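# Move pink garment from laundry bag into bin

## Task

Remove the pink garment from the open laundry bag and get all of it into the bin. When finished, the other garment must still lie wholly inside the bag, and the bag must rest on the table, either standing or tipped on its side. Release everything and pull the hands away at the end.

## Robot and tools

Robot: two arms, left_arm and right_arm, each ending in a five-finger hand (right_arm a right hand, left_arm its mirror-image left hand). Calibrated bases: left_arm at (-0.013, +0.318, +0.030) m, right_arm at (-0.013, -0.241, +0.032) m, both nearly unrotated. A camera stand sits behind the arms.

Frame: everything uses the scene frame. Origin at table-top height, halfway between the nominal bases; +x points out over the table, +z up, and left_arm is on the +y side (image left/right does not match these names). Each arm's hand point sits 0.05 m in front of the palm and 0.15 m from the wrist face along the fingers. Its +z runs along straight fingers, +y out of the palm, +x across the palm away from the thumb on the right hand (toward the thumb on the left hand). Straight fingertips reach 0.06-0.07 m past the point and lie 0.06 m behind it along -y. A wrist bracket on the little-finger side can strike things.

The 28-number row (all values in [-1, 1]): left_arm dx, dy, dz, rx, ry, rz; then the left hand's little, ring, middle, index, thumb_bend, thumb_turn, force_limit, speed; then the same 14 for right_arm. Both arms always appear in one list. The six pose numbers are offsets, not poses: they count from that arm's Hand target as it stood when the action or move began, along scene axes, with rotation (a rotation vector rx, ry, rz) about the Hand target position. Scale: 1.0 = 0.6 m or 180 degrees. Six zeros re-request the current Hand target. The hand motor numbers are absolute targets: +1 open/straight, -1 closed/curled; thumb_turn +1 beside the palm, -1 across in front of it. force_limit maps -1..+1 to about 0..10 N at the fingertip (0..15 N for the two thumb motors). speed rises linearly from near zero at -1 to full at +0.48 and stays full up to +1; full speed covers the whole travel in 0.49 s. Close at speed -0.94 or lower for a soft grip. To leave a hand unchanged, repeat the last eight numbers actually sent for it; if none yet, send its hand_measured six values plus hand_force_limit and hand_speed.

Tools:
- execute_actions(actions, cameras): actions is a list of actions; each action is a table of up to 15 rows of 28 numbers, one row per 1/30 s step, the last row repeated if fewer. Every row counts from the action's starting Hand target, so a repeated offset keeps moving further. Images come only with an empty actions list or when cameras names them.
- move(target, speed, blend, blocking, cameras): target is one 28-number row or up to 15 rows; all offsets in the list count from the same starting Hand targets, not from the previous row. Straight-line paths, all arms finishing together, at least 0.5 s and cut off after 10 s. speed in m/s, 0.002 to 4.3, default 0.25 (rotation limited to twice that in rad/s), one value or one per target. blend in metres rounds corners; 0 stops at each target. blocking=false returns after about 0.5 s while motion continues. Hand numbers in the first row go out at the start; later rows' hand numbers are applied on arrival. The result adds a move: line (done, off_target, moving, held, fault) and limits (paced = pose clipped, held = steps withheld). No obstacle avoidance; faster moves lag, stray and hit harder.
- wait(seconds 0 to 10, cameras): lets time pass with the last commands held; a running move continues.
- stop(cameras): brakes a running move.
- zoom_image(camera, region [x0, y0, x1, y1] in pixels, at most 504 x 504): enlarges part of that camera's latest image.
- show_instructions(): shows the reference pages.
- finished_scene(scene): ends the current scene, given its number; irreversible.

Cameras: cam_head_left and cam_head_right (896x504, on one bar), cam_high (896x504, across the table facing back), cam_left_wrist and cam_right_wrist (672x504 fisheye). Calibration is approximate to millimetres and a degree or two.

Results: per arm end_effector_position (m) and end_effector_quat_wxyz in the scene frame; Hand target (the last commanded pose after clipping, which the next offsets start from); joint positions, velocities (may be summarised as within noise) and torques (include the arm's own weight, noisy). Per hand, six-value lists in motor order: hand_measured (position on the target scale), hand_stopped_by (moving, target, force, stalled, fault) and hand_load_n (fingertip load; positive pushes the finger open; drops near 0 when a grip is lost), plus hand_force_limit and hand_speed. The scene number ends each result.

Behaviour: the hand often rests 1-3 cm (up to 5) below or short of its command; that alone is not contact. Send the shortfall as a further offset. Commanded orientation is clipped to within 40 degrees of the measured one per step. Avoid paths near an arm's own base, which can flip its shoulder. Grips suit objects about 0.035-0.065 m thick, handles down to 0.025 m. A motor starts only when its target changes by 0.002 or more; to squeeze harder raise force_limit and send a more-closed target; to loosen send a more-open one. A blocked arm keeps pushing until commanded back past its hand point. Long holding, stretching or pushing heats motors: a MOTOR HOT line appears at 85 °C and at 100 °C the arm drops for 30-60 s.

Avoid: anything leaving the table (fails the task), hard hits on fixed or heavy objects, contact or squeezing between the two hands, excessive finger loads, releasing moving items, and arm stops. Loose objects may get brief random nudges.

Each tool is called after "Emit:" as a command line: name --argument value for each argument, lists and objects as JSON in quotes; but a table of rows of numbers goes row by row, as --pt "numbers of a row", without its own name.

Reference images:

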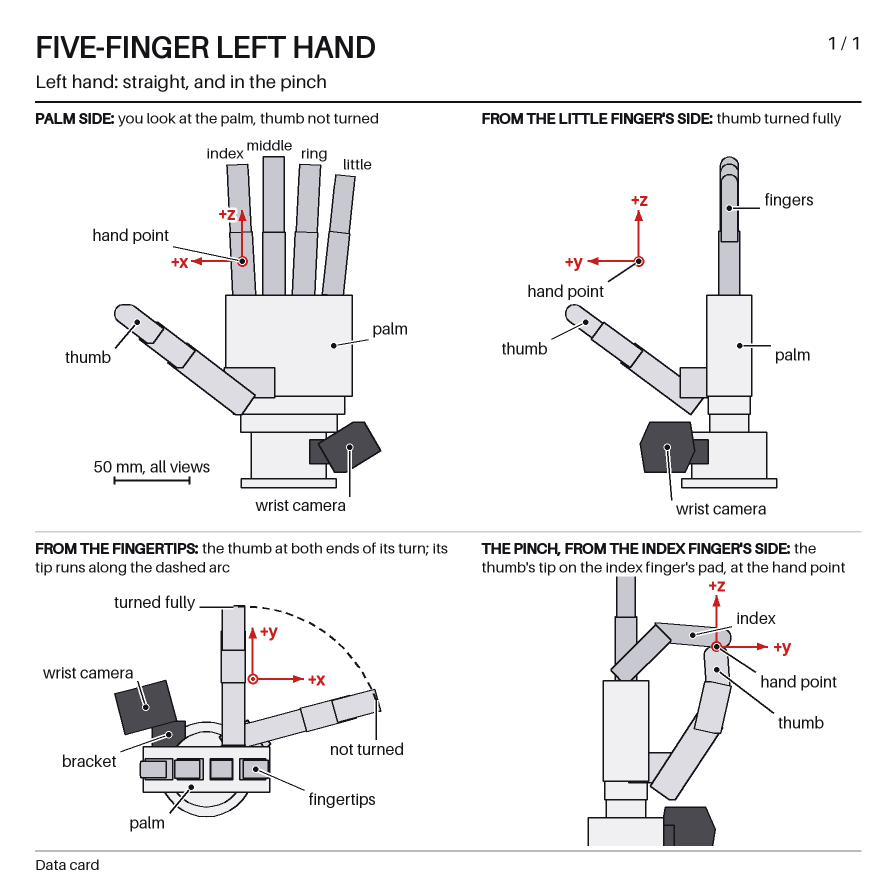

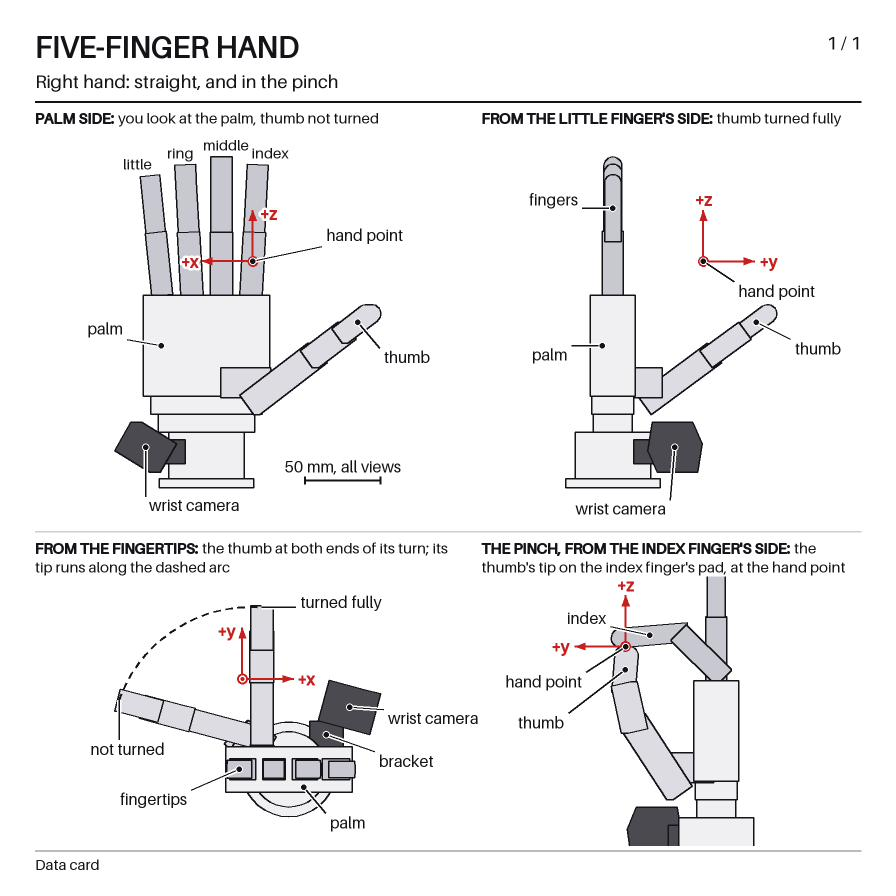

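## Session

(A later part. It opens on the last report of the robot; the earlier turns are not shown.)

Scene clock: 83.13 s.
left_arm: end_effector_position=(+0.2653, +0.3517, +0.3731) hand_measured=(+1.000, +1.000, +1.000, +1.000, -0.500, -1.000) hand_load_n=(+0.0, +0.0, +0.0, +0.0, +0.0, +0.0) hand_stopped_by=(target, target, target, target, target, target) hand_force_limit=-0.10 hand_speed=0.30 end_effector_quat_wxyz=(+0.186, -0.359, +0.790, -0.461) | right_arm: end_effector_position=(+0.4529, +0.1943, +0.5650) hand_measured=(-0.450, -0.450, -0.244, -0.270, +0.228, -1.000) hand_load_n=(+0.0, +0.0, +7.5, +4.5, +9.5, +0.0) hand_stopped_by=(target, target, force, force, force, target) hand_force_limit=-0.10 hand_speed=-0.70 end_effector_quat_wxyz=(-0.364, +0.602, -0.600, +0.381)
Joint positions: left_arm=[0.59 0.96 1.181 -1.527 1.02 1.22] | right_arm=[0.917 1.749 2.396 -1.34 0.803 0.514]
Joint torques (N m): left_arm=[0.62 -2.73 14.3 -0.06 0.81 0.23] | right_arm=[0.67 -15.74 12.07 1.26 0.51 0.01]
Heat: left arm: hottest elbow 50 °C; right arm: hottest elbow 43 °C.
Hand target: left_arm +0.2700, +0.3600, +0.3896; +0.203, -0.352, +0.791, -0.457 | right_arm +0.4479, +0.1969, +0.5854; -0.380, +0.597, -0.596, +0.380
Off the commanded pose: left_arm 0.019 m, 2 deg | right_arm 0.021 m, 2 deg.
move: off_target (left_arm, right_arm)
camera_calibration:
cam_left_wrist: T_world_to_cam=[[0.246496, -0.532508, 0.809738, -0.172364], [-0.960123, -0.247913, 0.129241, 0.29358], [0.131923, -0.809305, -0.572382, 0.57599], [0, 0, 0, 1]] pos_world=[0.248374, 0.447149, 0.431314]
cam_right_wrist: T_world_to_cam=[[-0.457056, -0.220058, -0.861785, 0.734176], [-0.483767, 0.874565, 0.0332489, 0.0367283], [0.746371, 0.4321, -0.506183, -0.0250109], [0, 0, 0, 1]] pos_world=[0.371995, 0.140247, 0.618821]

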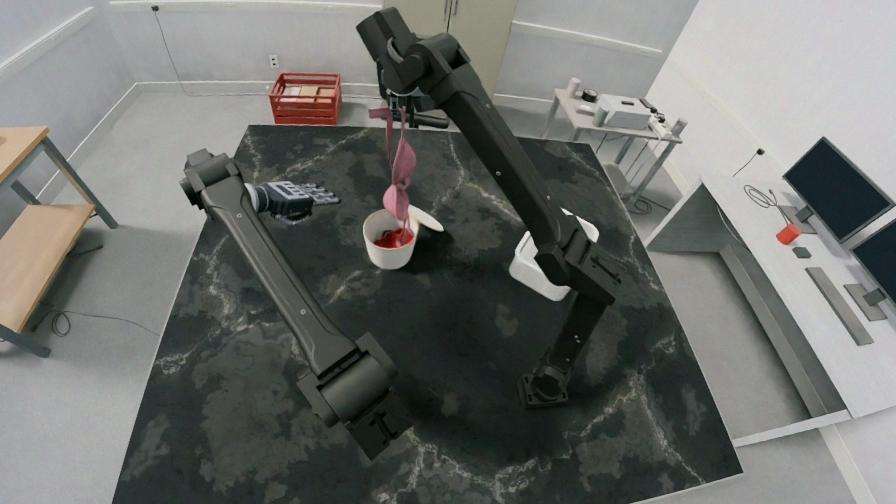

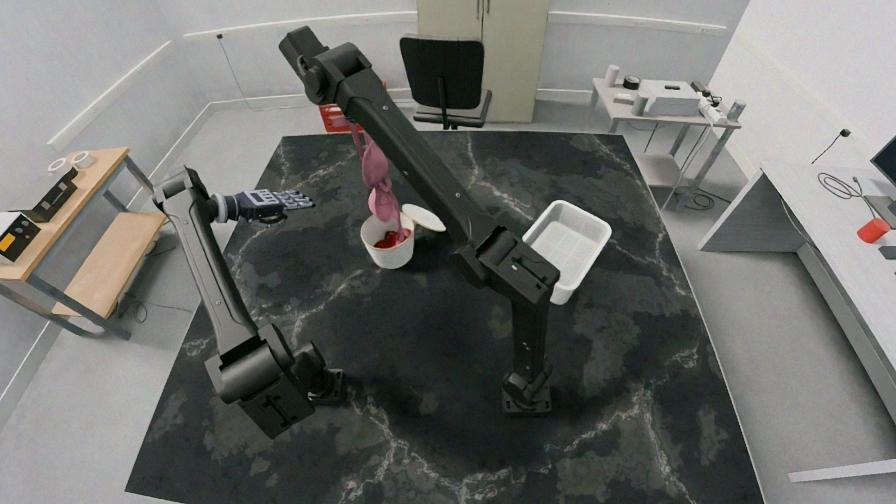

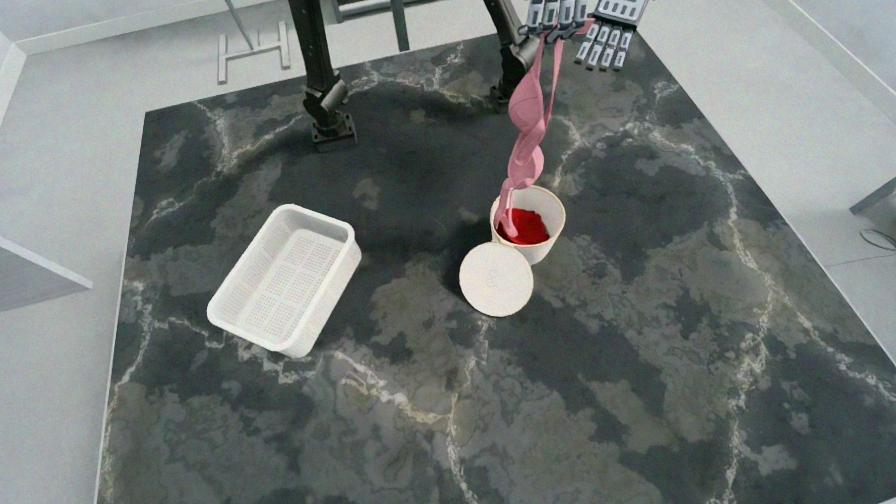

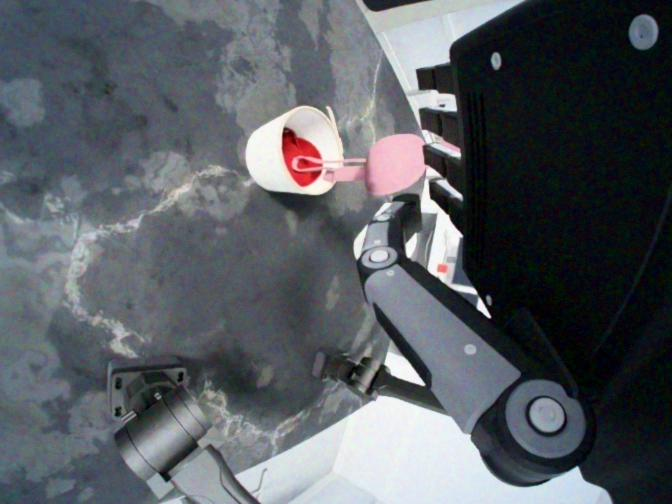

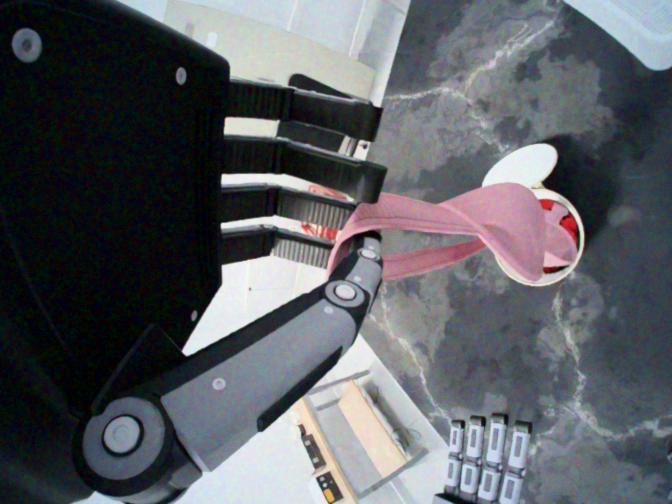

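Emit:
move --target '[0,0,0,0,0,0,1,1,1,1,-0.5,-1,-0.1,0.3,0,0,0.13,0,-0.02,0,-0.45,-0.45,-0.45,-0.45,0.0,-1,-0.1,-0.7]' --speed 0.06 --cameras '["all"]'

Scene clock: 87.23 s.
left_arm: end_effector_position=(+0.2653, +0.3517, +0.3731) hand_measured=(+1.000, +1.000, +1.000, +1.000, -0.500, -1.000) hand_load_n=(+0.0, +0.0, +0.0, +0.0, +0.0, +0.0) hand_stopped_by=(target, target, target, target, target, target) hand_force_limit=-0.10 hand_speed=0.30 end_effector_quat_wxyz=(+0.186, -0.359, +0.790, -0.461) | right_arm: end_effector_position=(+0.4485, +0.1865, +0.6602) hand_measured=(-0.450, -0.450, -0.244, -0.270, +0.228, -1.000) hand_load_n=(+0.0, +0.0, +7.5, +4.5, +9.5, +0.5) hand_stopped_by=(target, target, force, force, force, target) hand_force_limit=-0.10 hand_speed=-0.70 end_effector_quat_wxyz=(-0.421, +0.574, -0.573, +0.405)
Joint positions: left_arm=[0.59 0.96 1.181 -1.527 1.02 1.22] | right_arm=[0.93 1.914 2.893 -1.474 0.841 0.4]
Joint torques (N m): left_arm=[0.85 -2.55 14.34 -0.01 0.81 0.19] | right_arm=[0.79 -14.33 9.24 1.87 0.42 0]
Heat: left arm: hottest elbow 51 °C; right arm: hottest elbow 43 °C.
Hand target: left_arm +0.2700, +0.3600, +0.3896; +0.203, -0.352, +0.791, -0.457 | right_arm +0.4479, +0.1969, +0.6635; -0.399, +0.584, -0.583, +0.399
Off the commanded pose: left_arm 0.019 m, 2 deg | right_arm 0.011 m, 3 deg.
elbow stopped short (right arm): the move would have taken joint 3 (elbow) straighter than the controller allows.
move: off_target (left_arm, right_arm)
camera_calibration:
cam_left_wrist: T_world_to_cam=[[0.246496, -0.532508, 0.809738, -0.172364], [-0.960123, -0.247913, 0.129241, 0.29358], [0.131923, -0.809305, -0.572382, 0.57599], [0, 0, 0, 1]] pos_world=[0.248374, 0.447149, 0.431314]
cam_right_wrist: T_world_to_cam=[[-0.328014, -0.194354, -0.924464, 0.791238], [-0.507835, 0.861454, -0.000919629, 0.07399], [0.796562, 0.469174, -0.381269, -0.0821185], [0, 0, 0, 1]] pos_world=[0.362524, 0.128569, 0.70023]

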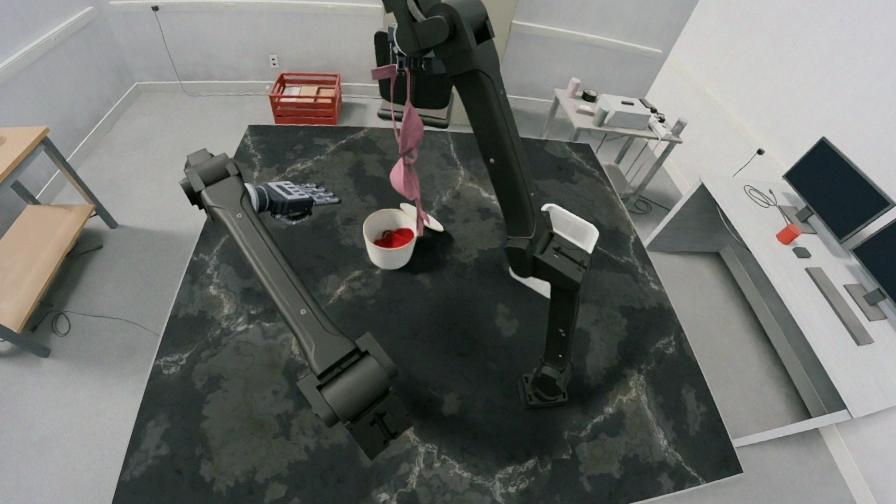

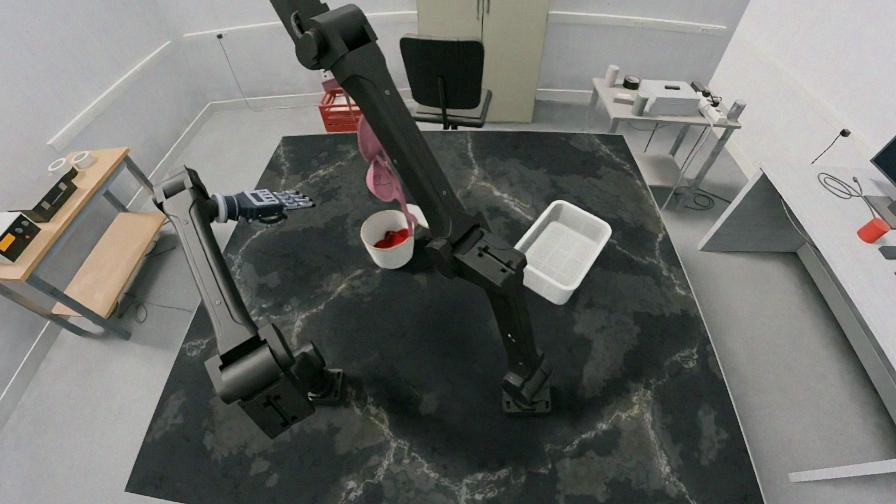

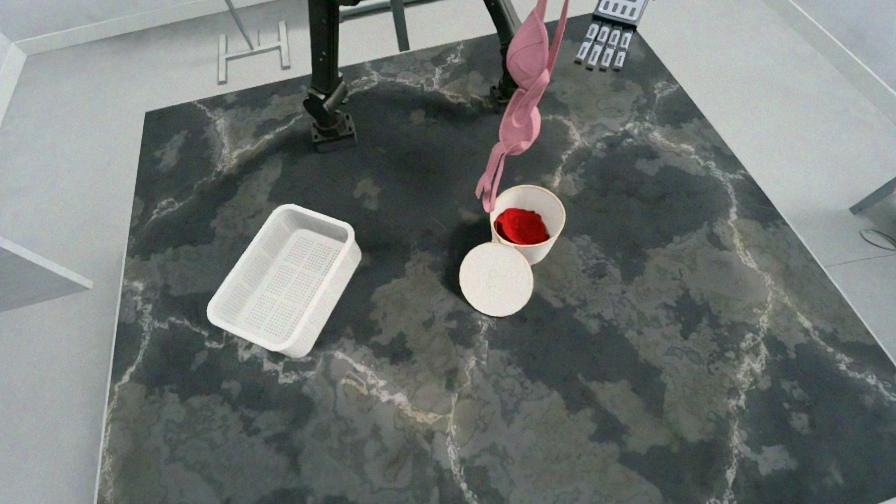

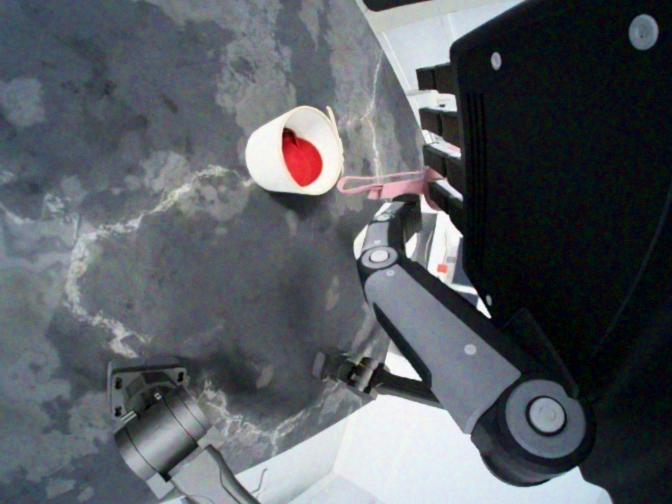

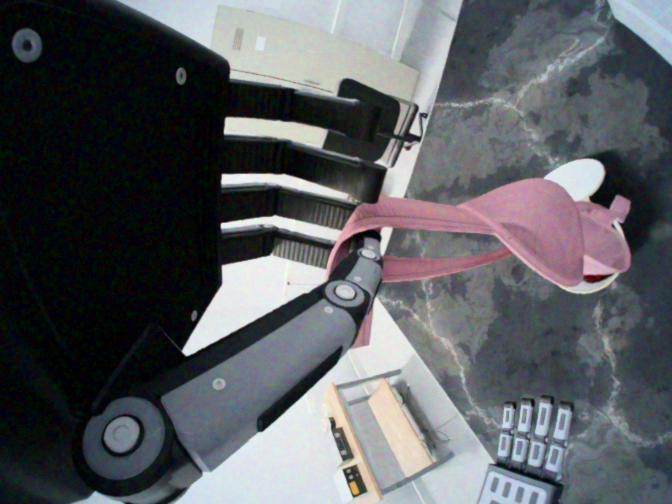

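Emit:
zoom_image --camera "cam_high" --region '[420, 120, 620, 330]'

Emit:
zoom_image --camera "cam_left_wrist" --region '[220, 70, 460, 280]'

Emit:
zoom_image --camera "cam_head_left" --region '[340, 50, 500, 290]'

Scaled by 2.400 from the camera's 896x504 image, which has a finer 1280x720 frame.

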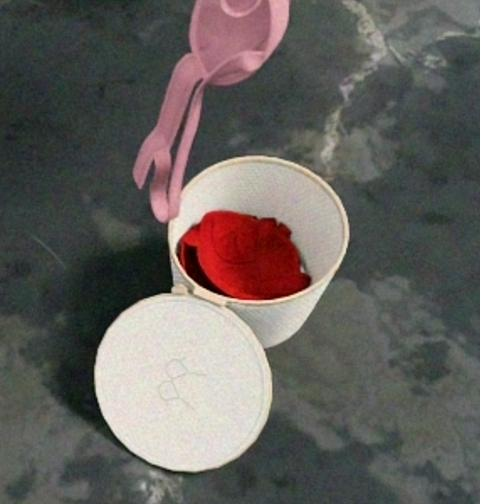

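Scaled by 2.100 from the camera's 672x504 image, which has a finer 960x720 frame.

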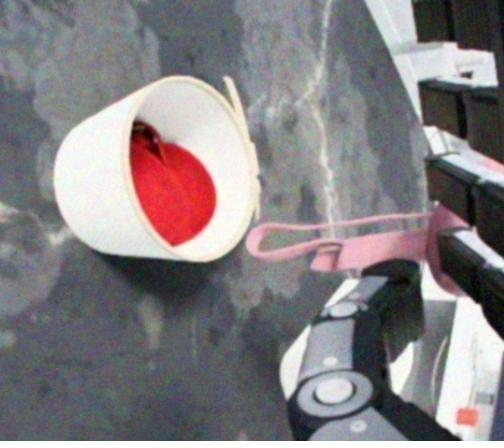

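Scaled by 2.100 from the camera's 896x504 image, which has a finer 1280x720 frame.

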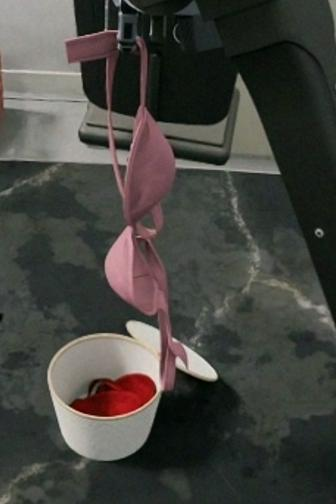

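Emit:
move --target '[0,0,0,0,0,0,1,1,1,1,-0.5,-1,-0.1,0.3,0.02,-0.93,0.0,0,0.04,0,-0.45,-0.45,-0.45,-0.45,0.0,-1,-0.1,-0.7]' --speed 0.12 --cameras '["all"]'

Scene clock: 93.60 s.
left_arm: end_effector_position=(+0.2653, +0.3517, +0.3731) hand_measured=(+1.000, +1.000, +1.000, +1.000, -0.500, -1.000) hand_load_n=(+0.0, +0.0, +0.0, +0.0, +0.0, +0.0) hand_stopped_by=(target, target, target, target, target, target) hand_force_limit=-0.10 hand_speed=0.30 end_effector_quat_wxyz=(+0.186, -0.359, +0.790, -0.461) | right_arm: end_effector_position=(+0.4590, -0.3566, +0.6551) hand_measured=(-0.450, -0.450, -0.244, -0.270, +0.228, -1.000) hand_load_n=(+0.0, +0.0, +7.5, +4.5, +9.0, +0.0) hand_stopped_by=(target, target, force, force, force, target) hand_force_limit=-0.10 hand_speed=-0.70 end_effector_quat_wxyz=(-0.361, +0.608, -0.612, +0.353)
Joint positions: left_arm=[0.59 0.96 1.181 -1.527 1.02 1.22] | right_arm=[-0.414 1.49 2.377 -1.44 -0.371 -0.206]
Joint torques (N m): left_arm=[1.03 -2.96 14.27 0.02 0.8 0.16] | right_arm=[-0.67 -9.11 10.48 1.32 -0.4 0]
Heat: left arm: hottest elbow 51 °C; right arm: hottest elbow 43 °C.
Hand target: left_arm +0.2700, +0.3600, +0.3896; +0.203, -0.352, +0.791, -0.457 | right_arm +0.4599, -0.3611, +0.6635; -0.361, +0.608, -0.607, +0.362
Off the commanded pose: left_arm 0.019 m, 2 deg | right_arm 0.010 m, 1 deg.
move: off_target (left_arm)
camera_calibration:
cam_left_wrist: T_world_to_cam=[[0.246496, -0.532508, 0.809738, -0.172364], [-0.960123, -0.247913, 0.129241, 0.29358], [0.131923, -0.809305, -0.572382, 0.57599], [0, 0, 0, 1]] pos_world=[0.248374, 0.447149, 0.431314]
cam_right_wrist: T_world_to_cam=[[-0.499116, -0.195197, -0.844264, 0.710071], [-0.490076, 0.867098, 0.0892493, 0.481976], [0.714639, 0.4583, -0.528444, 0.292486], [0, 0, 0, 1]] pos_world=[0.381591, -0.413364, 0.711034]

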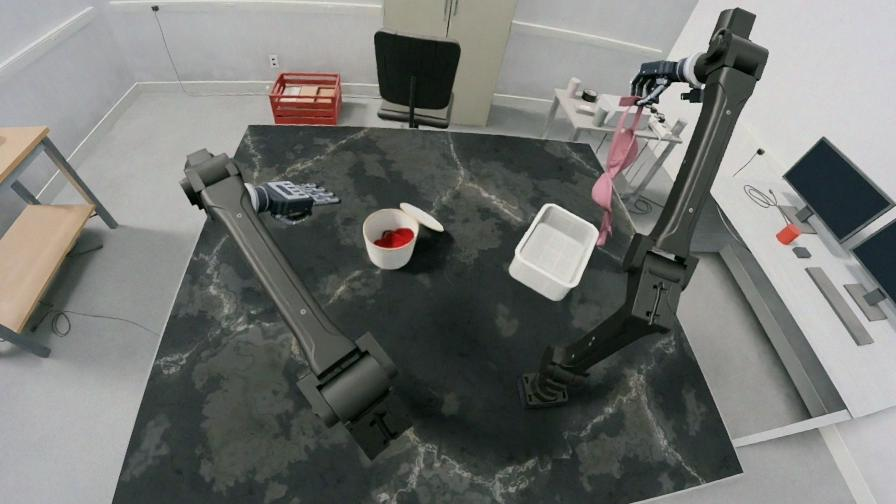

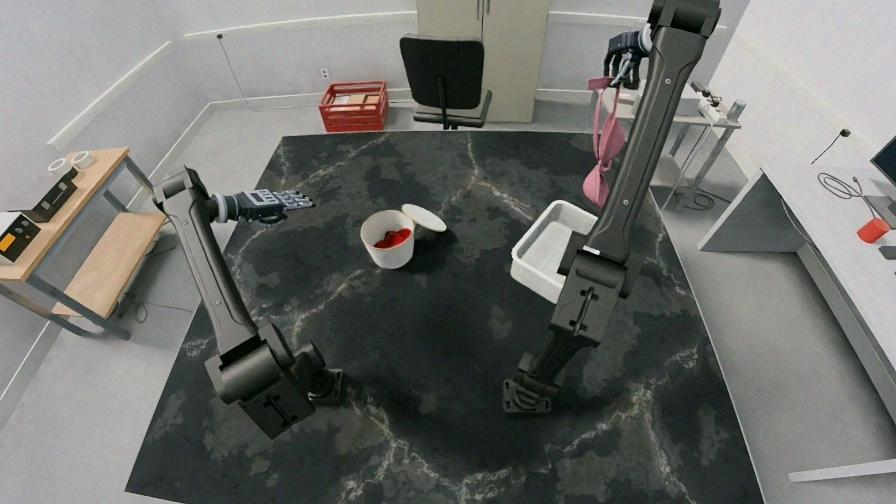

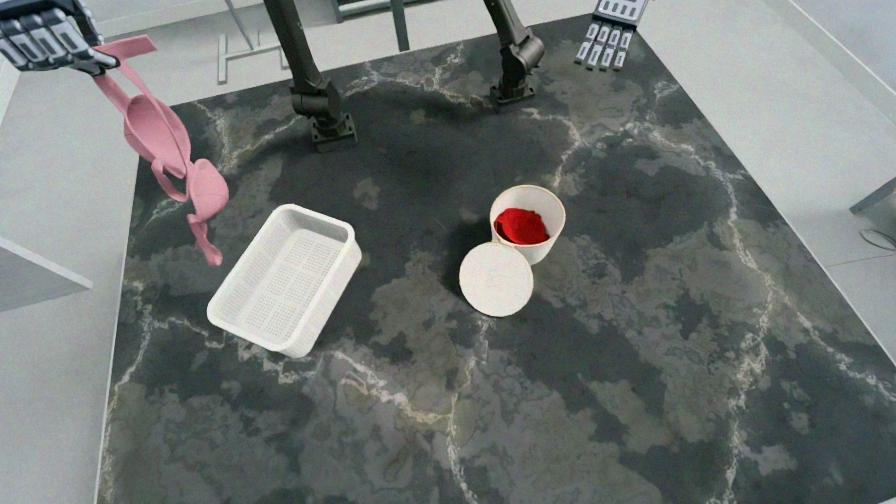

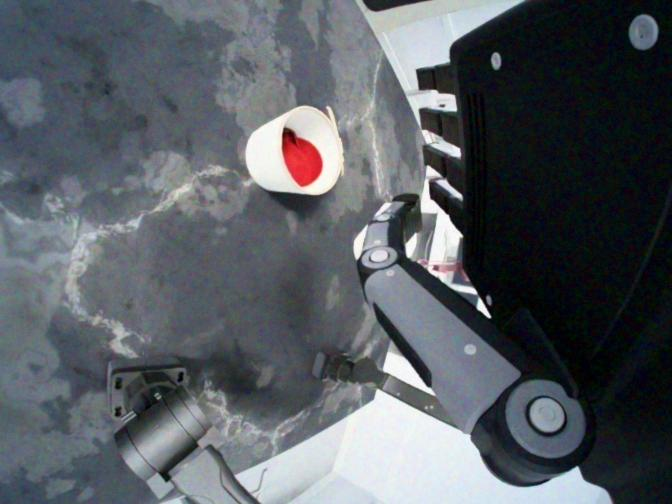

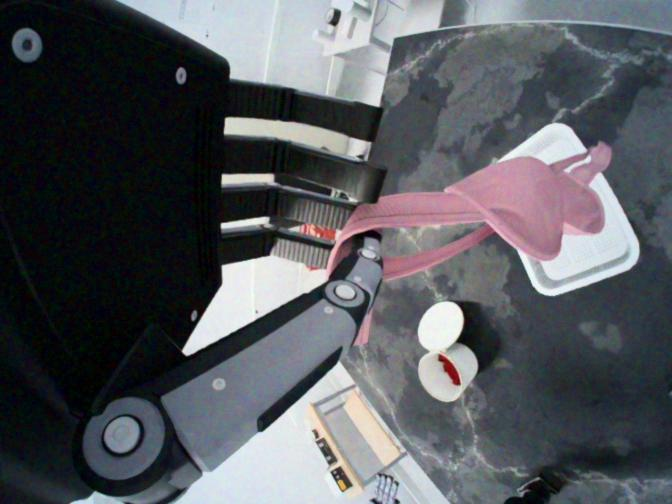

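Emit:
wait --seconds 2.5 --cameras '["cam_high","cam_head_left","cam_head_right"]'

Scene clock: 96.50 s.
left_arm: end_effector_position=(+0.2653, +0.3517, +0.3731) hand_measured=(+1.000, +1.000, +1.000, +1.000, -0.500, -1.000) hand_load_n=(+0.0, +0.0, +0.0, +0.0, +0.5, +0.0) hand_stopped_by=(target, target, target, target, target, target) hand_force_limit=-0.10 hand_speed=0.30 end_effector_quat_wxyz=(+0.186, -0.359, +0.790, -0.461) | right_arm: end_effector_position=(+0.4590, -0.3565, +0.6550) hand_measured=(-0.450, -0.450, -0.244, -0.270, +0.228, -1.000) hand_load_n=(+0.0, +0.0, +7.5, +4.5, +9.5, +0.5) hand_stopped_by=(target, target, force, force, force, target) hand_force_limit=-0.10 hand_speed=-0.70 end_effector_quat_wxyz=(-0.361, +0.609, -0.612, +0.353)
Joint positions: left_arm=[0.59 0.96 1.181 -1.527 1.02 1.22] | right_arm=[-0.414 1.49 2.377 -1.44 -0.371 -0.206]
Joint torques (N m): left_arm=[0.62 -3.08 14.31 -0.09 0.78 0.22] | right_arm=[-0.67 -9.11 10.48 1.33 -0.38 0]
Heat: left arm: hottest elbow 51 °C; right arm: hottest elbow 43 °C.
Hand target: left_arm +0.2700, +0.3600, +0.3896; +0.203, -0.352, +0.791, -0.457 | right_arm +0.4598, -0.3611, +0.6635; -0.361, +0.608, -0.607, +0.361
Off the commanded pose: left_arm 0.019 m, 2 deg | right_arm 0.010 m, 1 deg.
wait: 2.50 s; at rest from the start
Images, in order (width x height): cam_head_left 896x504, cam_head_right 896x504, cam_high 896x504.

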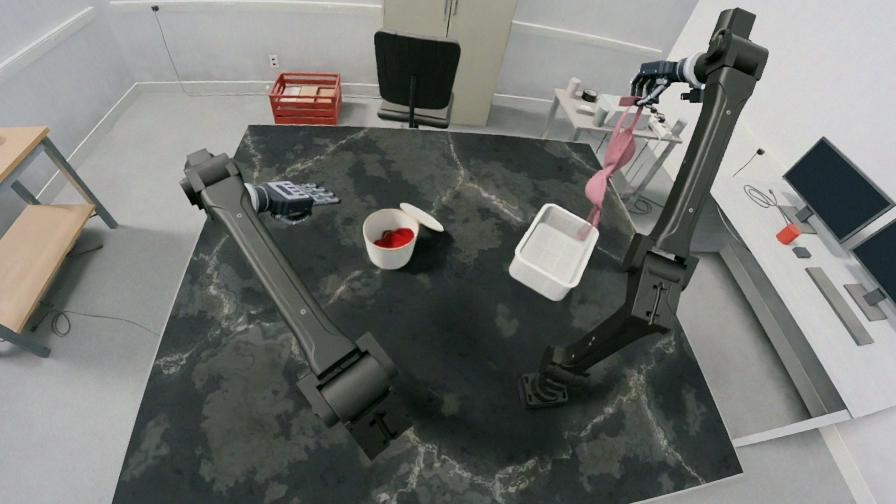

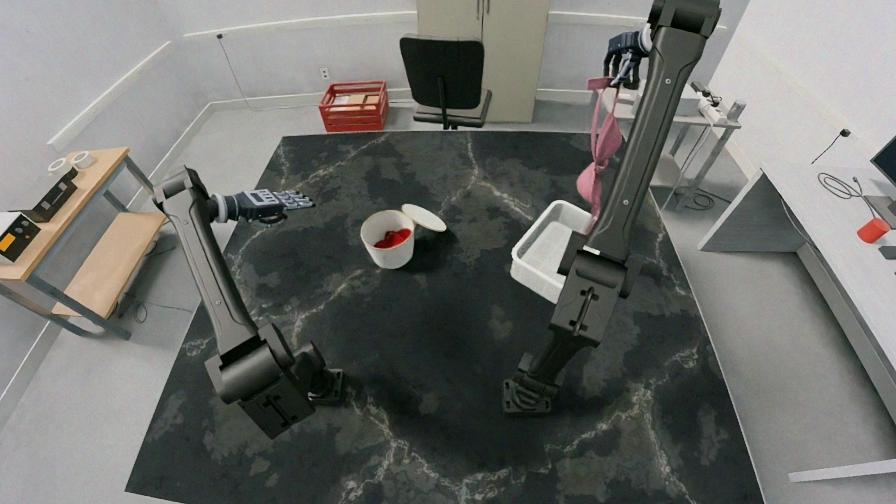

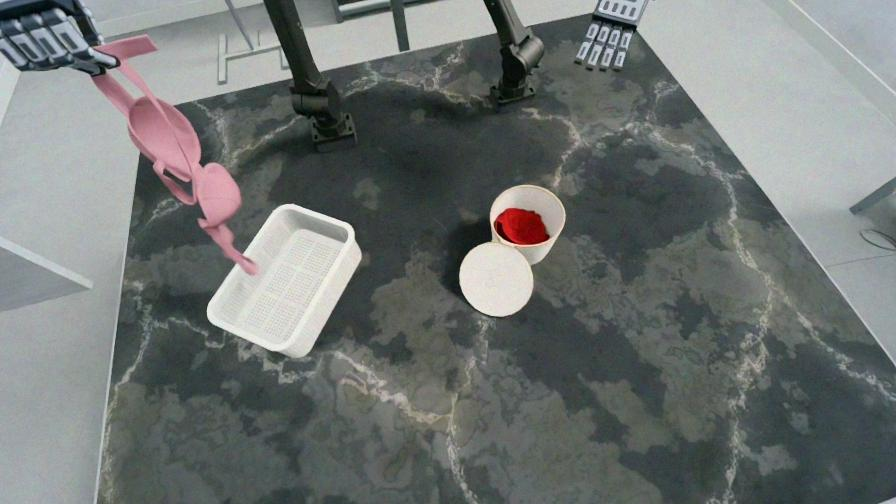

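Emit:
move --pt "0 0 0 0 0 0 1 1 1 1 -0.5 -1 -0.1 0.3 0.02 -0.03 -0.15 0.01 0.06 -0.055 -0.45 -0.45 -0.45 -0.45 0.0 -1 -0.1 -0.7" --speed 0.05 --cameras '["cam_high","cam_head_left","cam_head_right","cam_right_wrist"]'

Scene clock: 106.53 s.
left_arm: end_effector_position=(+0.2653, +0.3517, +0.3731) hand_measured=(+1.000, +1.000, +1.000, +1.000, -0.500, -1.000) hand_load_n=(+0.0, +0.0, +0.0, +0.0, +0.0, +0.0) hand_stopped_by=(target, target, target, target, target, target) hand_force_limit=-0.10 hand_speed=0.30 end_effector_quat_wxyz=(+0.186, -0.359, +0.790, -0.461) | right_arm: end_effector_position=(+0.4720, -0.3860, +0.5642) hand_measured=(-0.450, -0.450, -0.244, -0.270, +0.228, -1.000) hand_load_n=(+0.0, +0.0, +7.5, +4.5, +9.5, +0.5) hand_stopped_by=(target, target, force, force, force, target) hand_force_limit=-0.10 hand_speed=-0.70 end_effector_quat_wxyz=(+0.271, -0.582, +0.700, -0.313)
Joint positions: left_arm=[0.59 0.96 1.181 -1.527 1.02 1.22] | right_arm=[-0.396 1.477 2.158 -1.412 -0.179 -0.139]
Joint torques (N m): left_arm=[0.38 -2.9 14.32 -0.01 0.79 0.22] | right_arm=[0.85 -12.63 8.18 2.21 -0.09 0.2]
Heat: left arm: hottest elbow 52 °C; right arm: hottest elbow 44 °C.
Hand target: left_arm +0.2700, +0.3600, +0.3896; +0.203, -0.352, +0.791, -0.457 | right_arm +0.4718, -0.3792, +0.5736; +0.280, -0.579, +0.694, -0.323
Off the commanded pose: left_arm 0.019 m, 2 deg | right_arm 0.012 m, 2 deg.
move: off_target (left_arm, right_arm)
camera_calibration:
cam_right_wrist: T_world_to_cam=[[-0.684105, -0.0753328, -0.725483, 0.700619], [-0.303492, 0.933858, 0.189212, 0.403224], [0.663244, 0.349619, -0.66172, 0.306171], [0, 0, 0, 1]] pos_world=[0.398606, -0.430818, 0.634591]
Images, in order (width x height): cam_head_left 896x504, cam_head_right 896x504, cam_high 896x504, cam_right_wrist 672x504.

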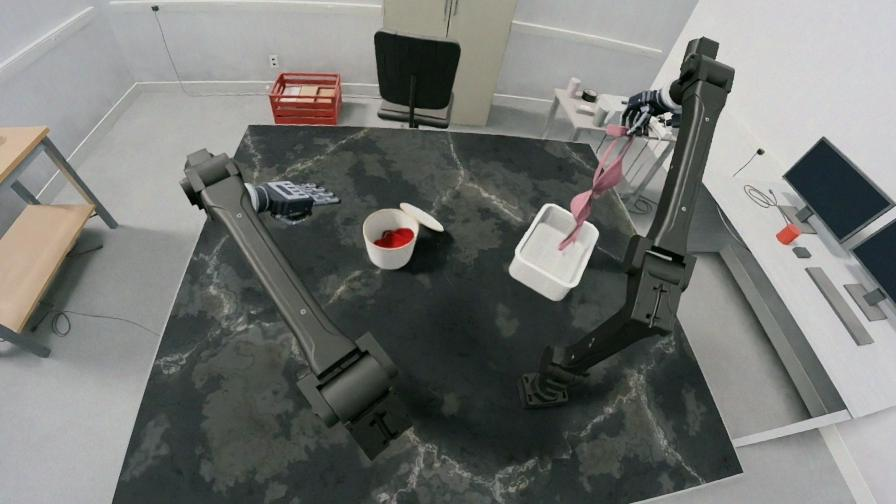

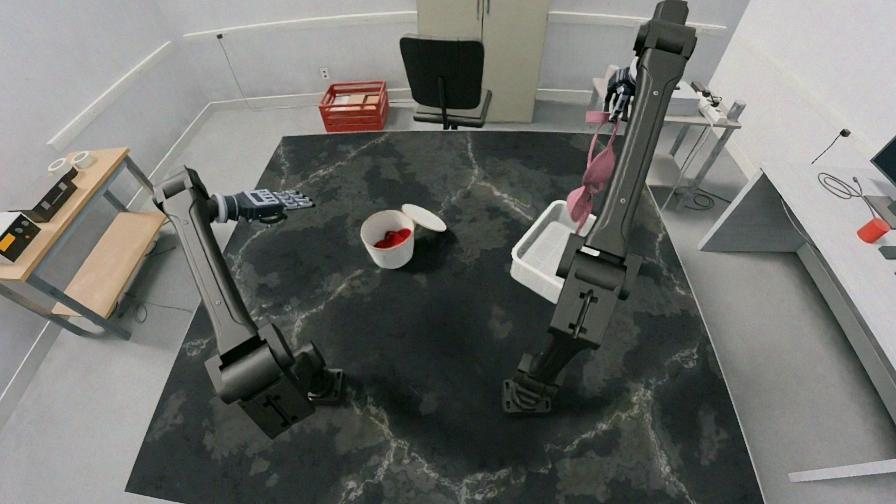

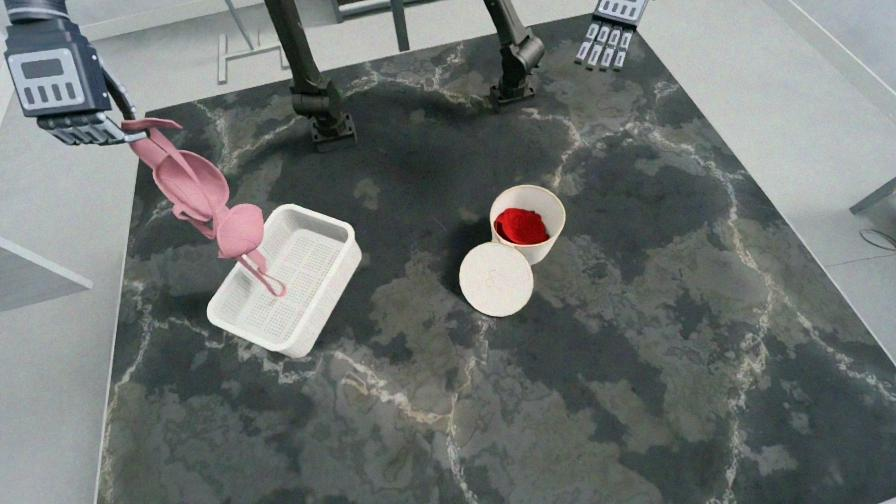

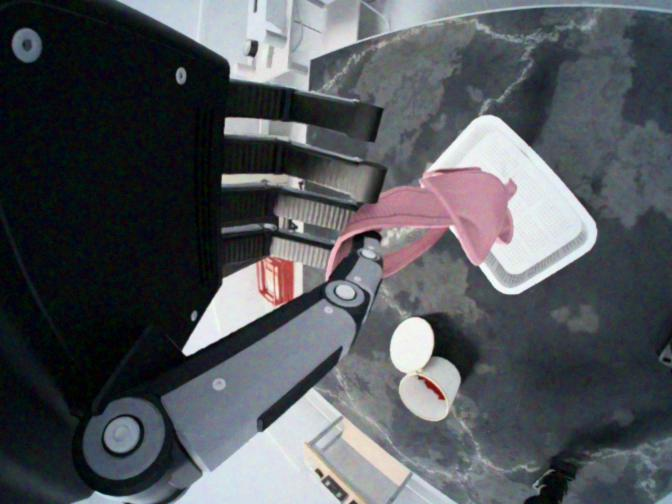

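Emit:
move --pt "0 0 0 0 0 0 1 1 1 1 -0.5 -1 -0.1 0.3 0.0 0.0 -0.333 0.015 0.058 -0.06 -0.45 -0.45 -0.45 -0.45 0.0 -1 -0.1 -0.7" --speed 0.07 --cameras '["cam_high","cam_head_left","cam_head_right","cam_right_wrist"]'

Scene clock: 110.50 s.
left_arm: end_effector_position=(+0.2653, +0.3517, +0.3731) hand_measured=(+1.000, +1.000, +1.000, +1.000, -0.500, -1.000) hand_load_n=(+0.0, +0.0, +0.0, +0.0, +0.0, +0.0) hand_stopped_by=(target, target, target, target, target, target) hand_force_limit=-0.10 hand_speed=0.30 end_effector_quat_wxyz=(+0.186, -0.359, +0.790, -0.461) | right_arm: end_effector_position=(+0.4690, -0.3845, +0.3651) hand_measured=(-0.450, -0.450, -0.244, -0.270, +0.228, -1.000) hand_load_n=(+0.0, +0.0, +7.5, +4.5, +9.5, +0.5) hand_stopped_by=(target, target, force, force, force, target) hand_force_limit=-0.10 hand_speed=-0.70 end_effector_quat_wxyz=(+0.187, -0.534, +0.780, -0.267)
Joint positions: left_arm=[0.59 0.96 1.181 -1.527 1.02 1.22] | right_arm=[-0.345 1.354 1.528 -1.079 0.005 0.017]
Joint torques (N m): left_arm=[0.56 -2.78 14.39 0.01 0.77 0.19] | right_arm=[0.85 -12.34 9.74 1.88 0.04 0.19]
Heat: left arm: hottest elbow 52 °C; right arm: hottest elbow 43 °C.
Hand target: left_arm +0.2700, +0.3600, +0.3896; +0.203, -0.352, +0.791, -0.457 | right_arm +0.4718, -0.3790, +0.3736; +0.197, -0.532, +0.776, -0.277
Off the commanded pose: left_arm 0.019 m, 2 deg | right_arm 0.011 m, 2 deg.
move: off_target (left_arm, right_arm)
camera_calibration:
cam_right_wrist: T_world_to_cam=[[-0.803821, 0.0930602, -0.587547, 0.624796], [-0.082789, 0.960576, 0.265406, 0.317549], [0.589083, 0.261982, -0.764426, 0.21446], [0, 0, 0, 1]] pos_world=[0.402179, -0.419358, 0.446757]
Images, in order (width x height): cam_head_left 896x504, cam_head_right 896x504, cam_high 896x504, cam_right_wrist 672x504.

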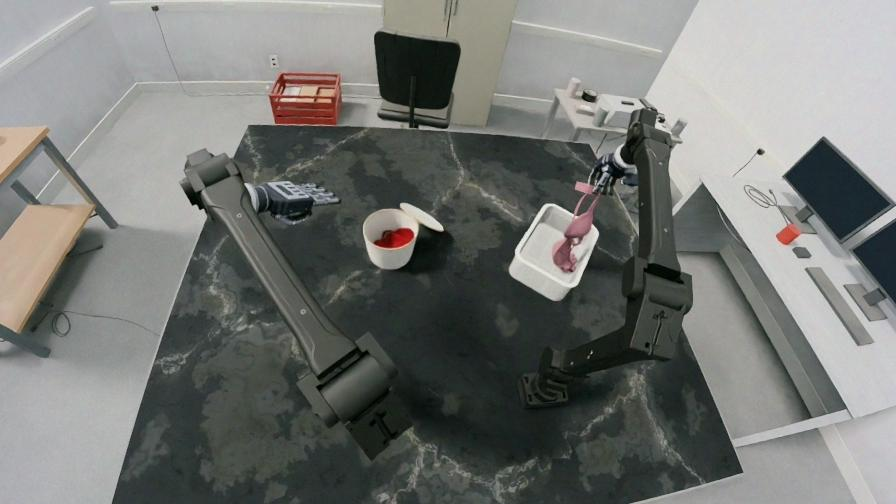

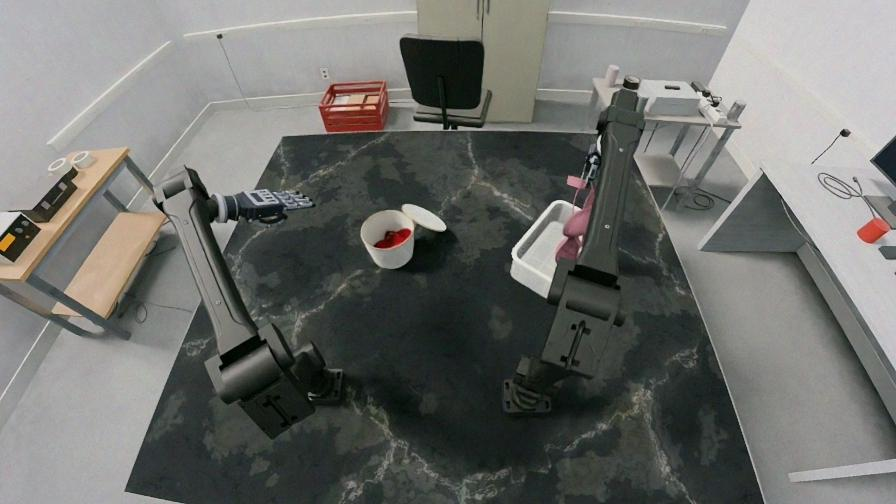

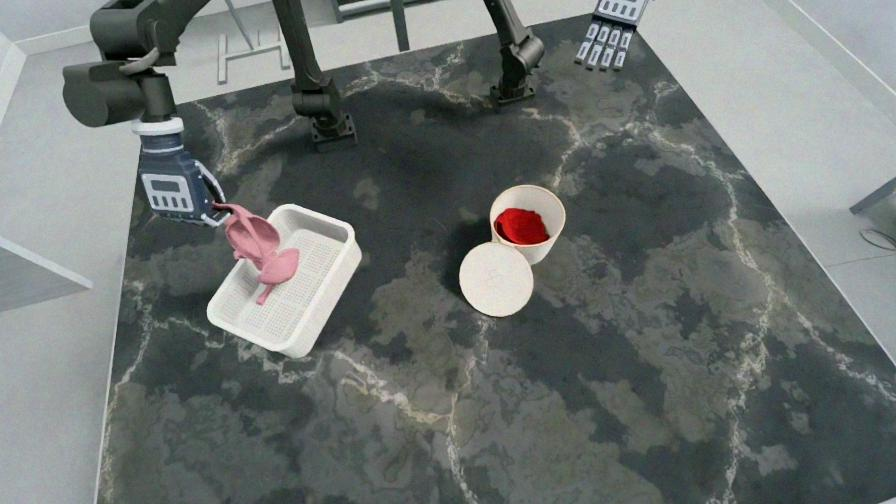

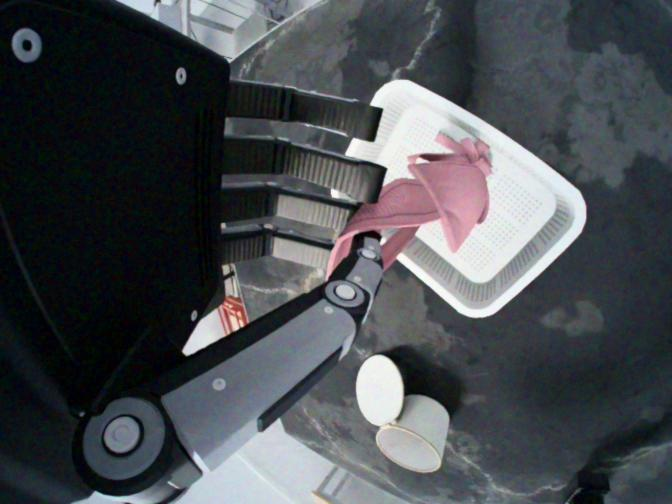

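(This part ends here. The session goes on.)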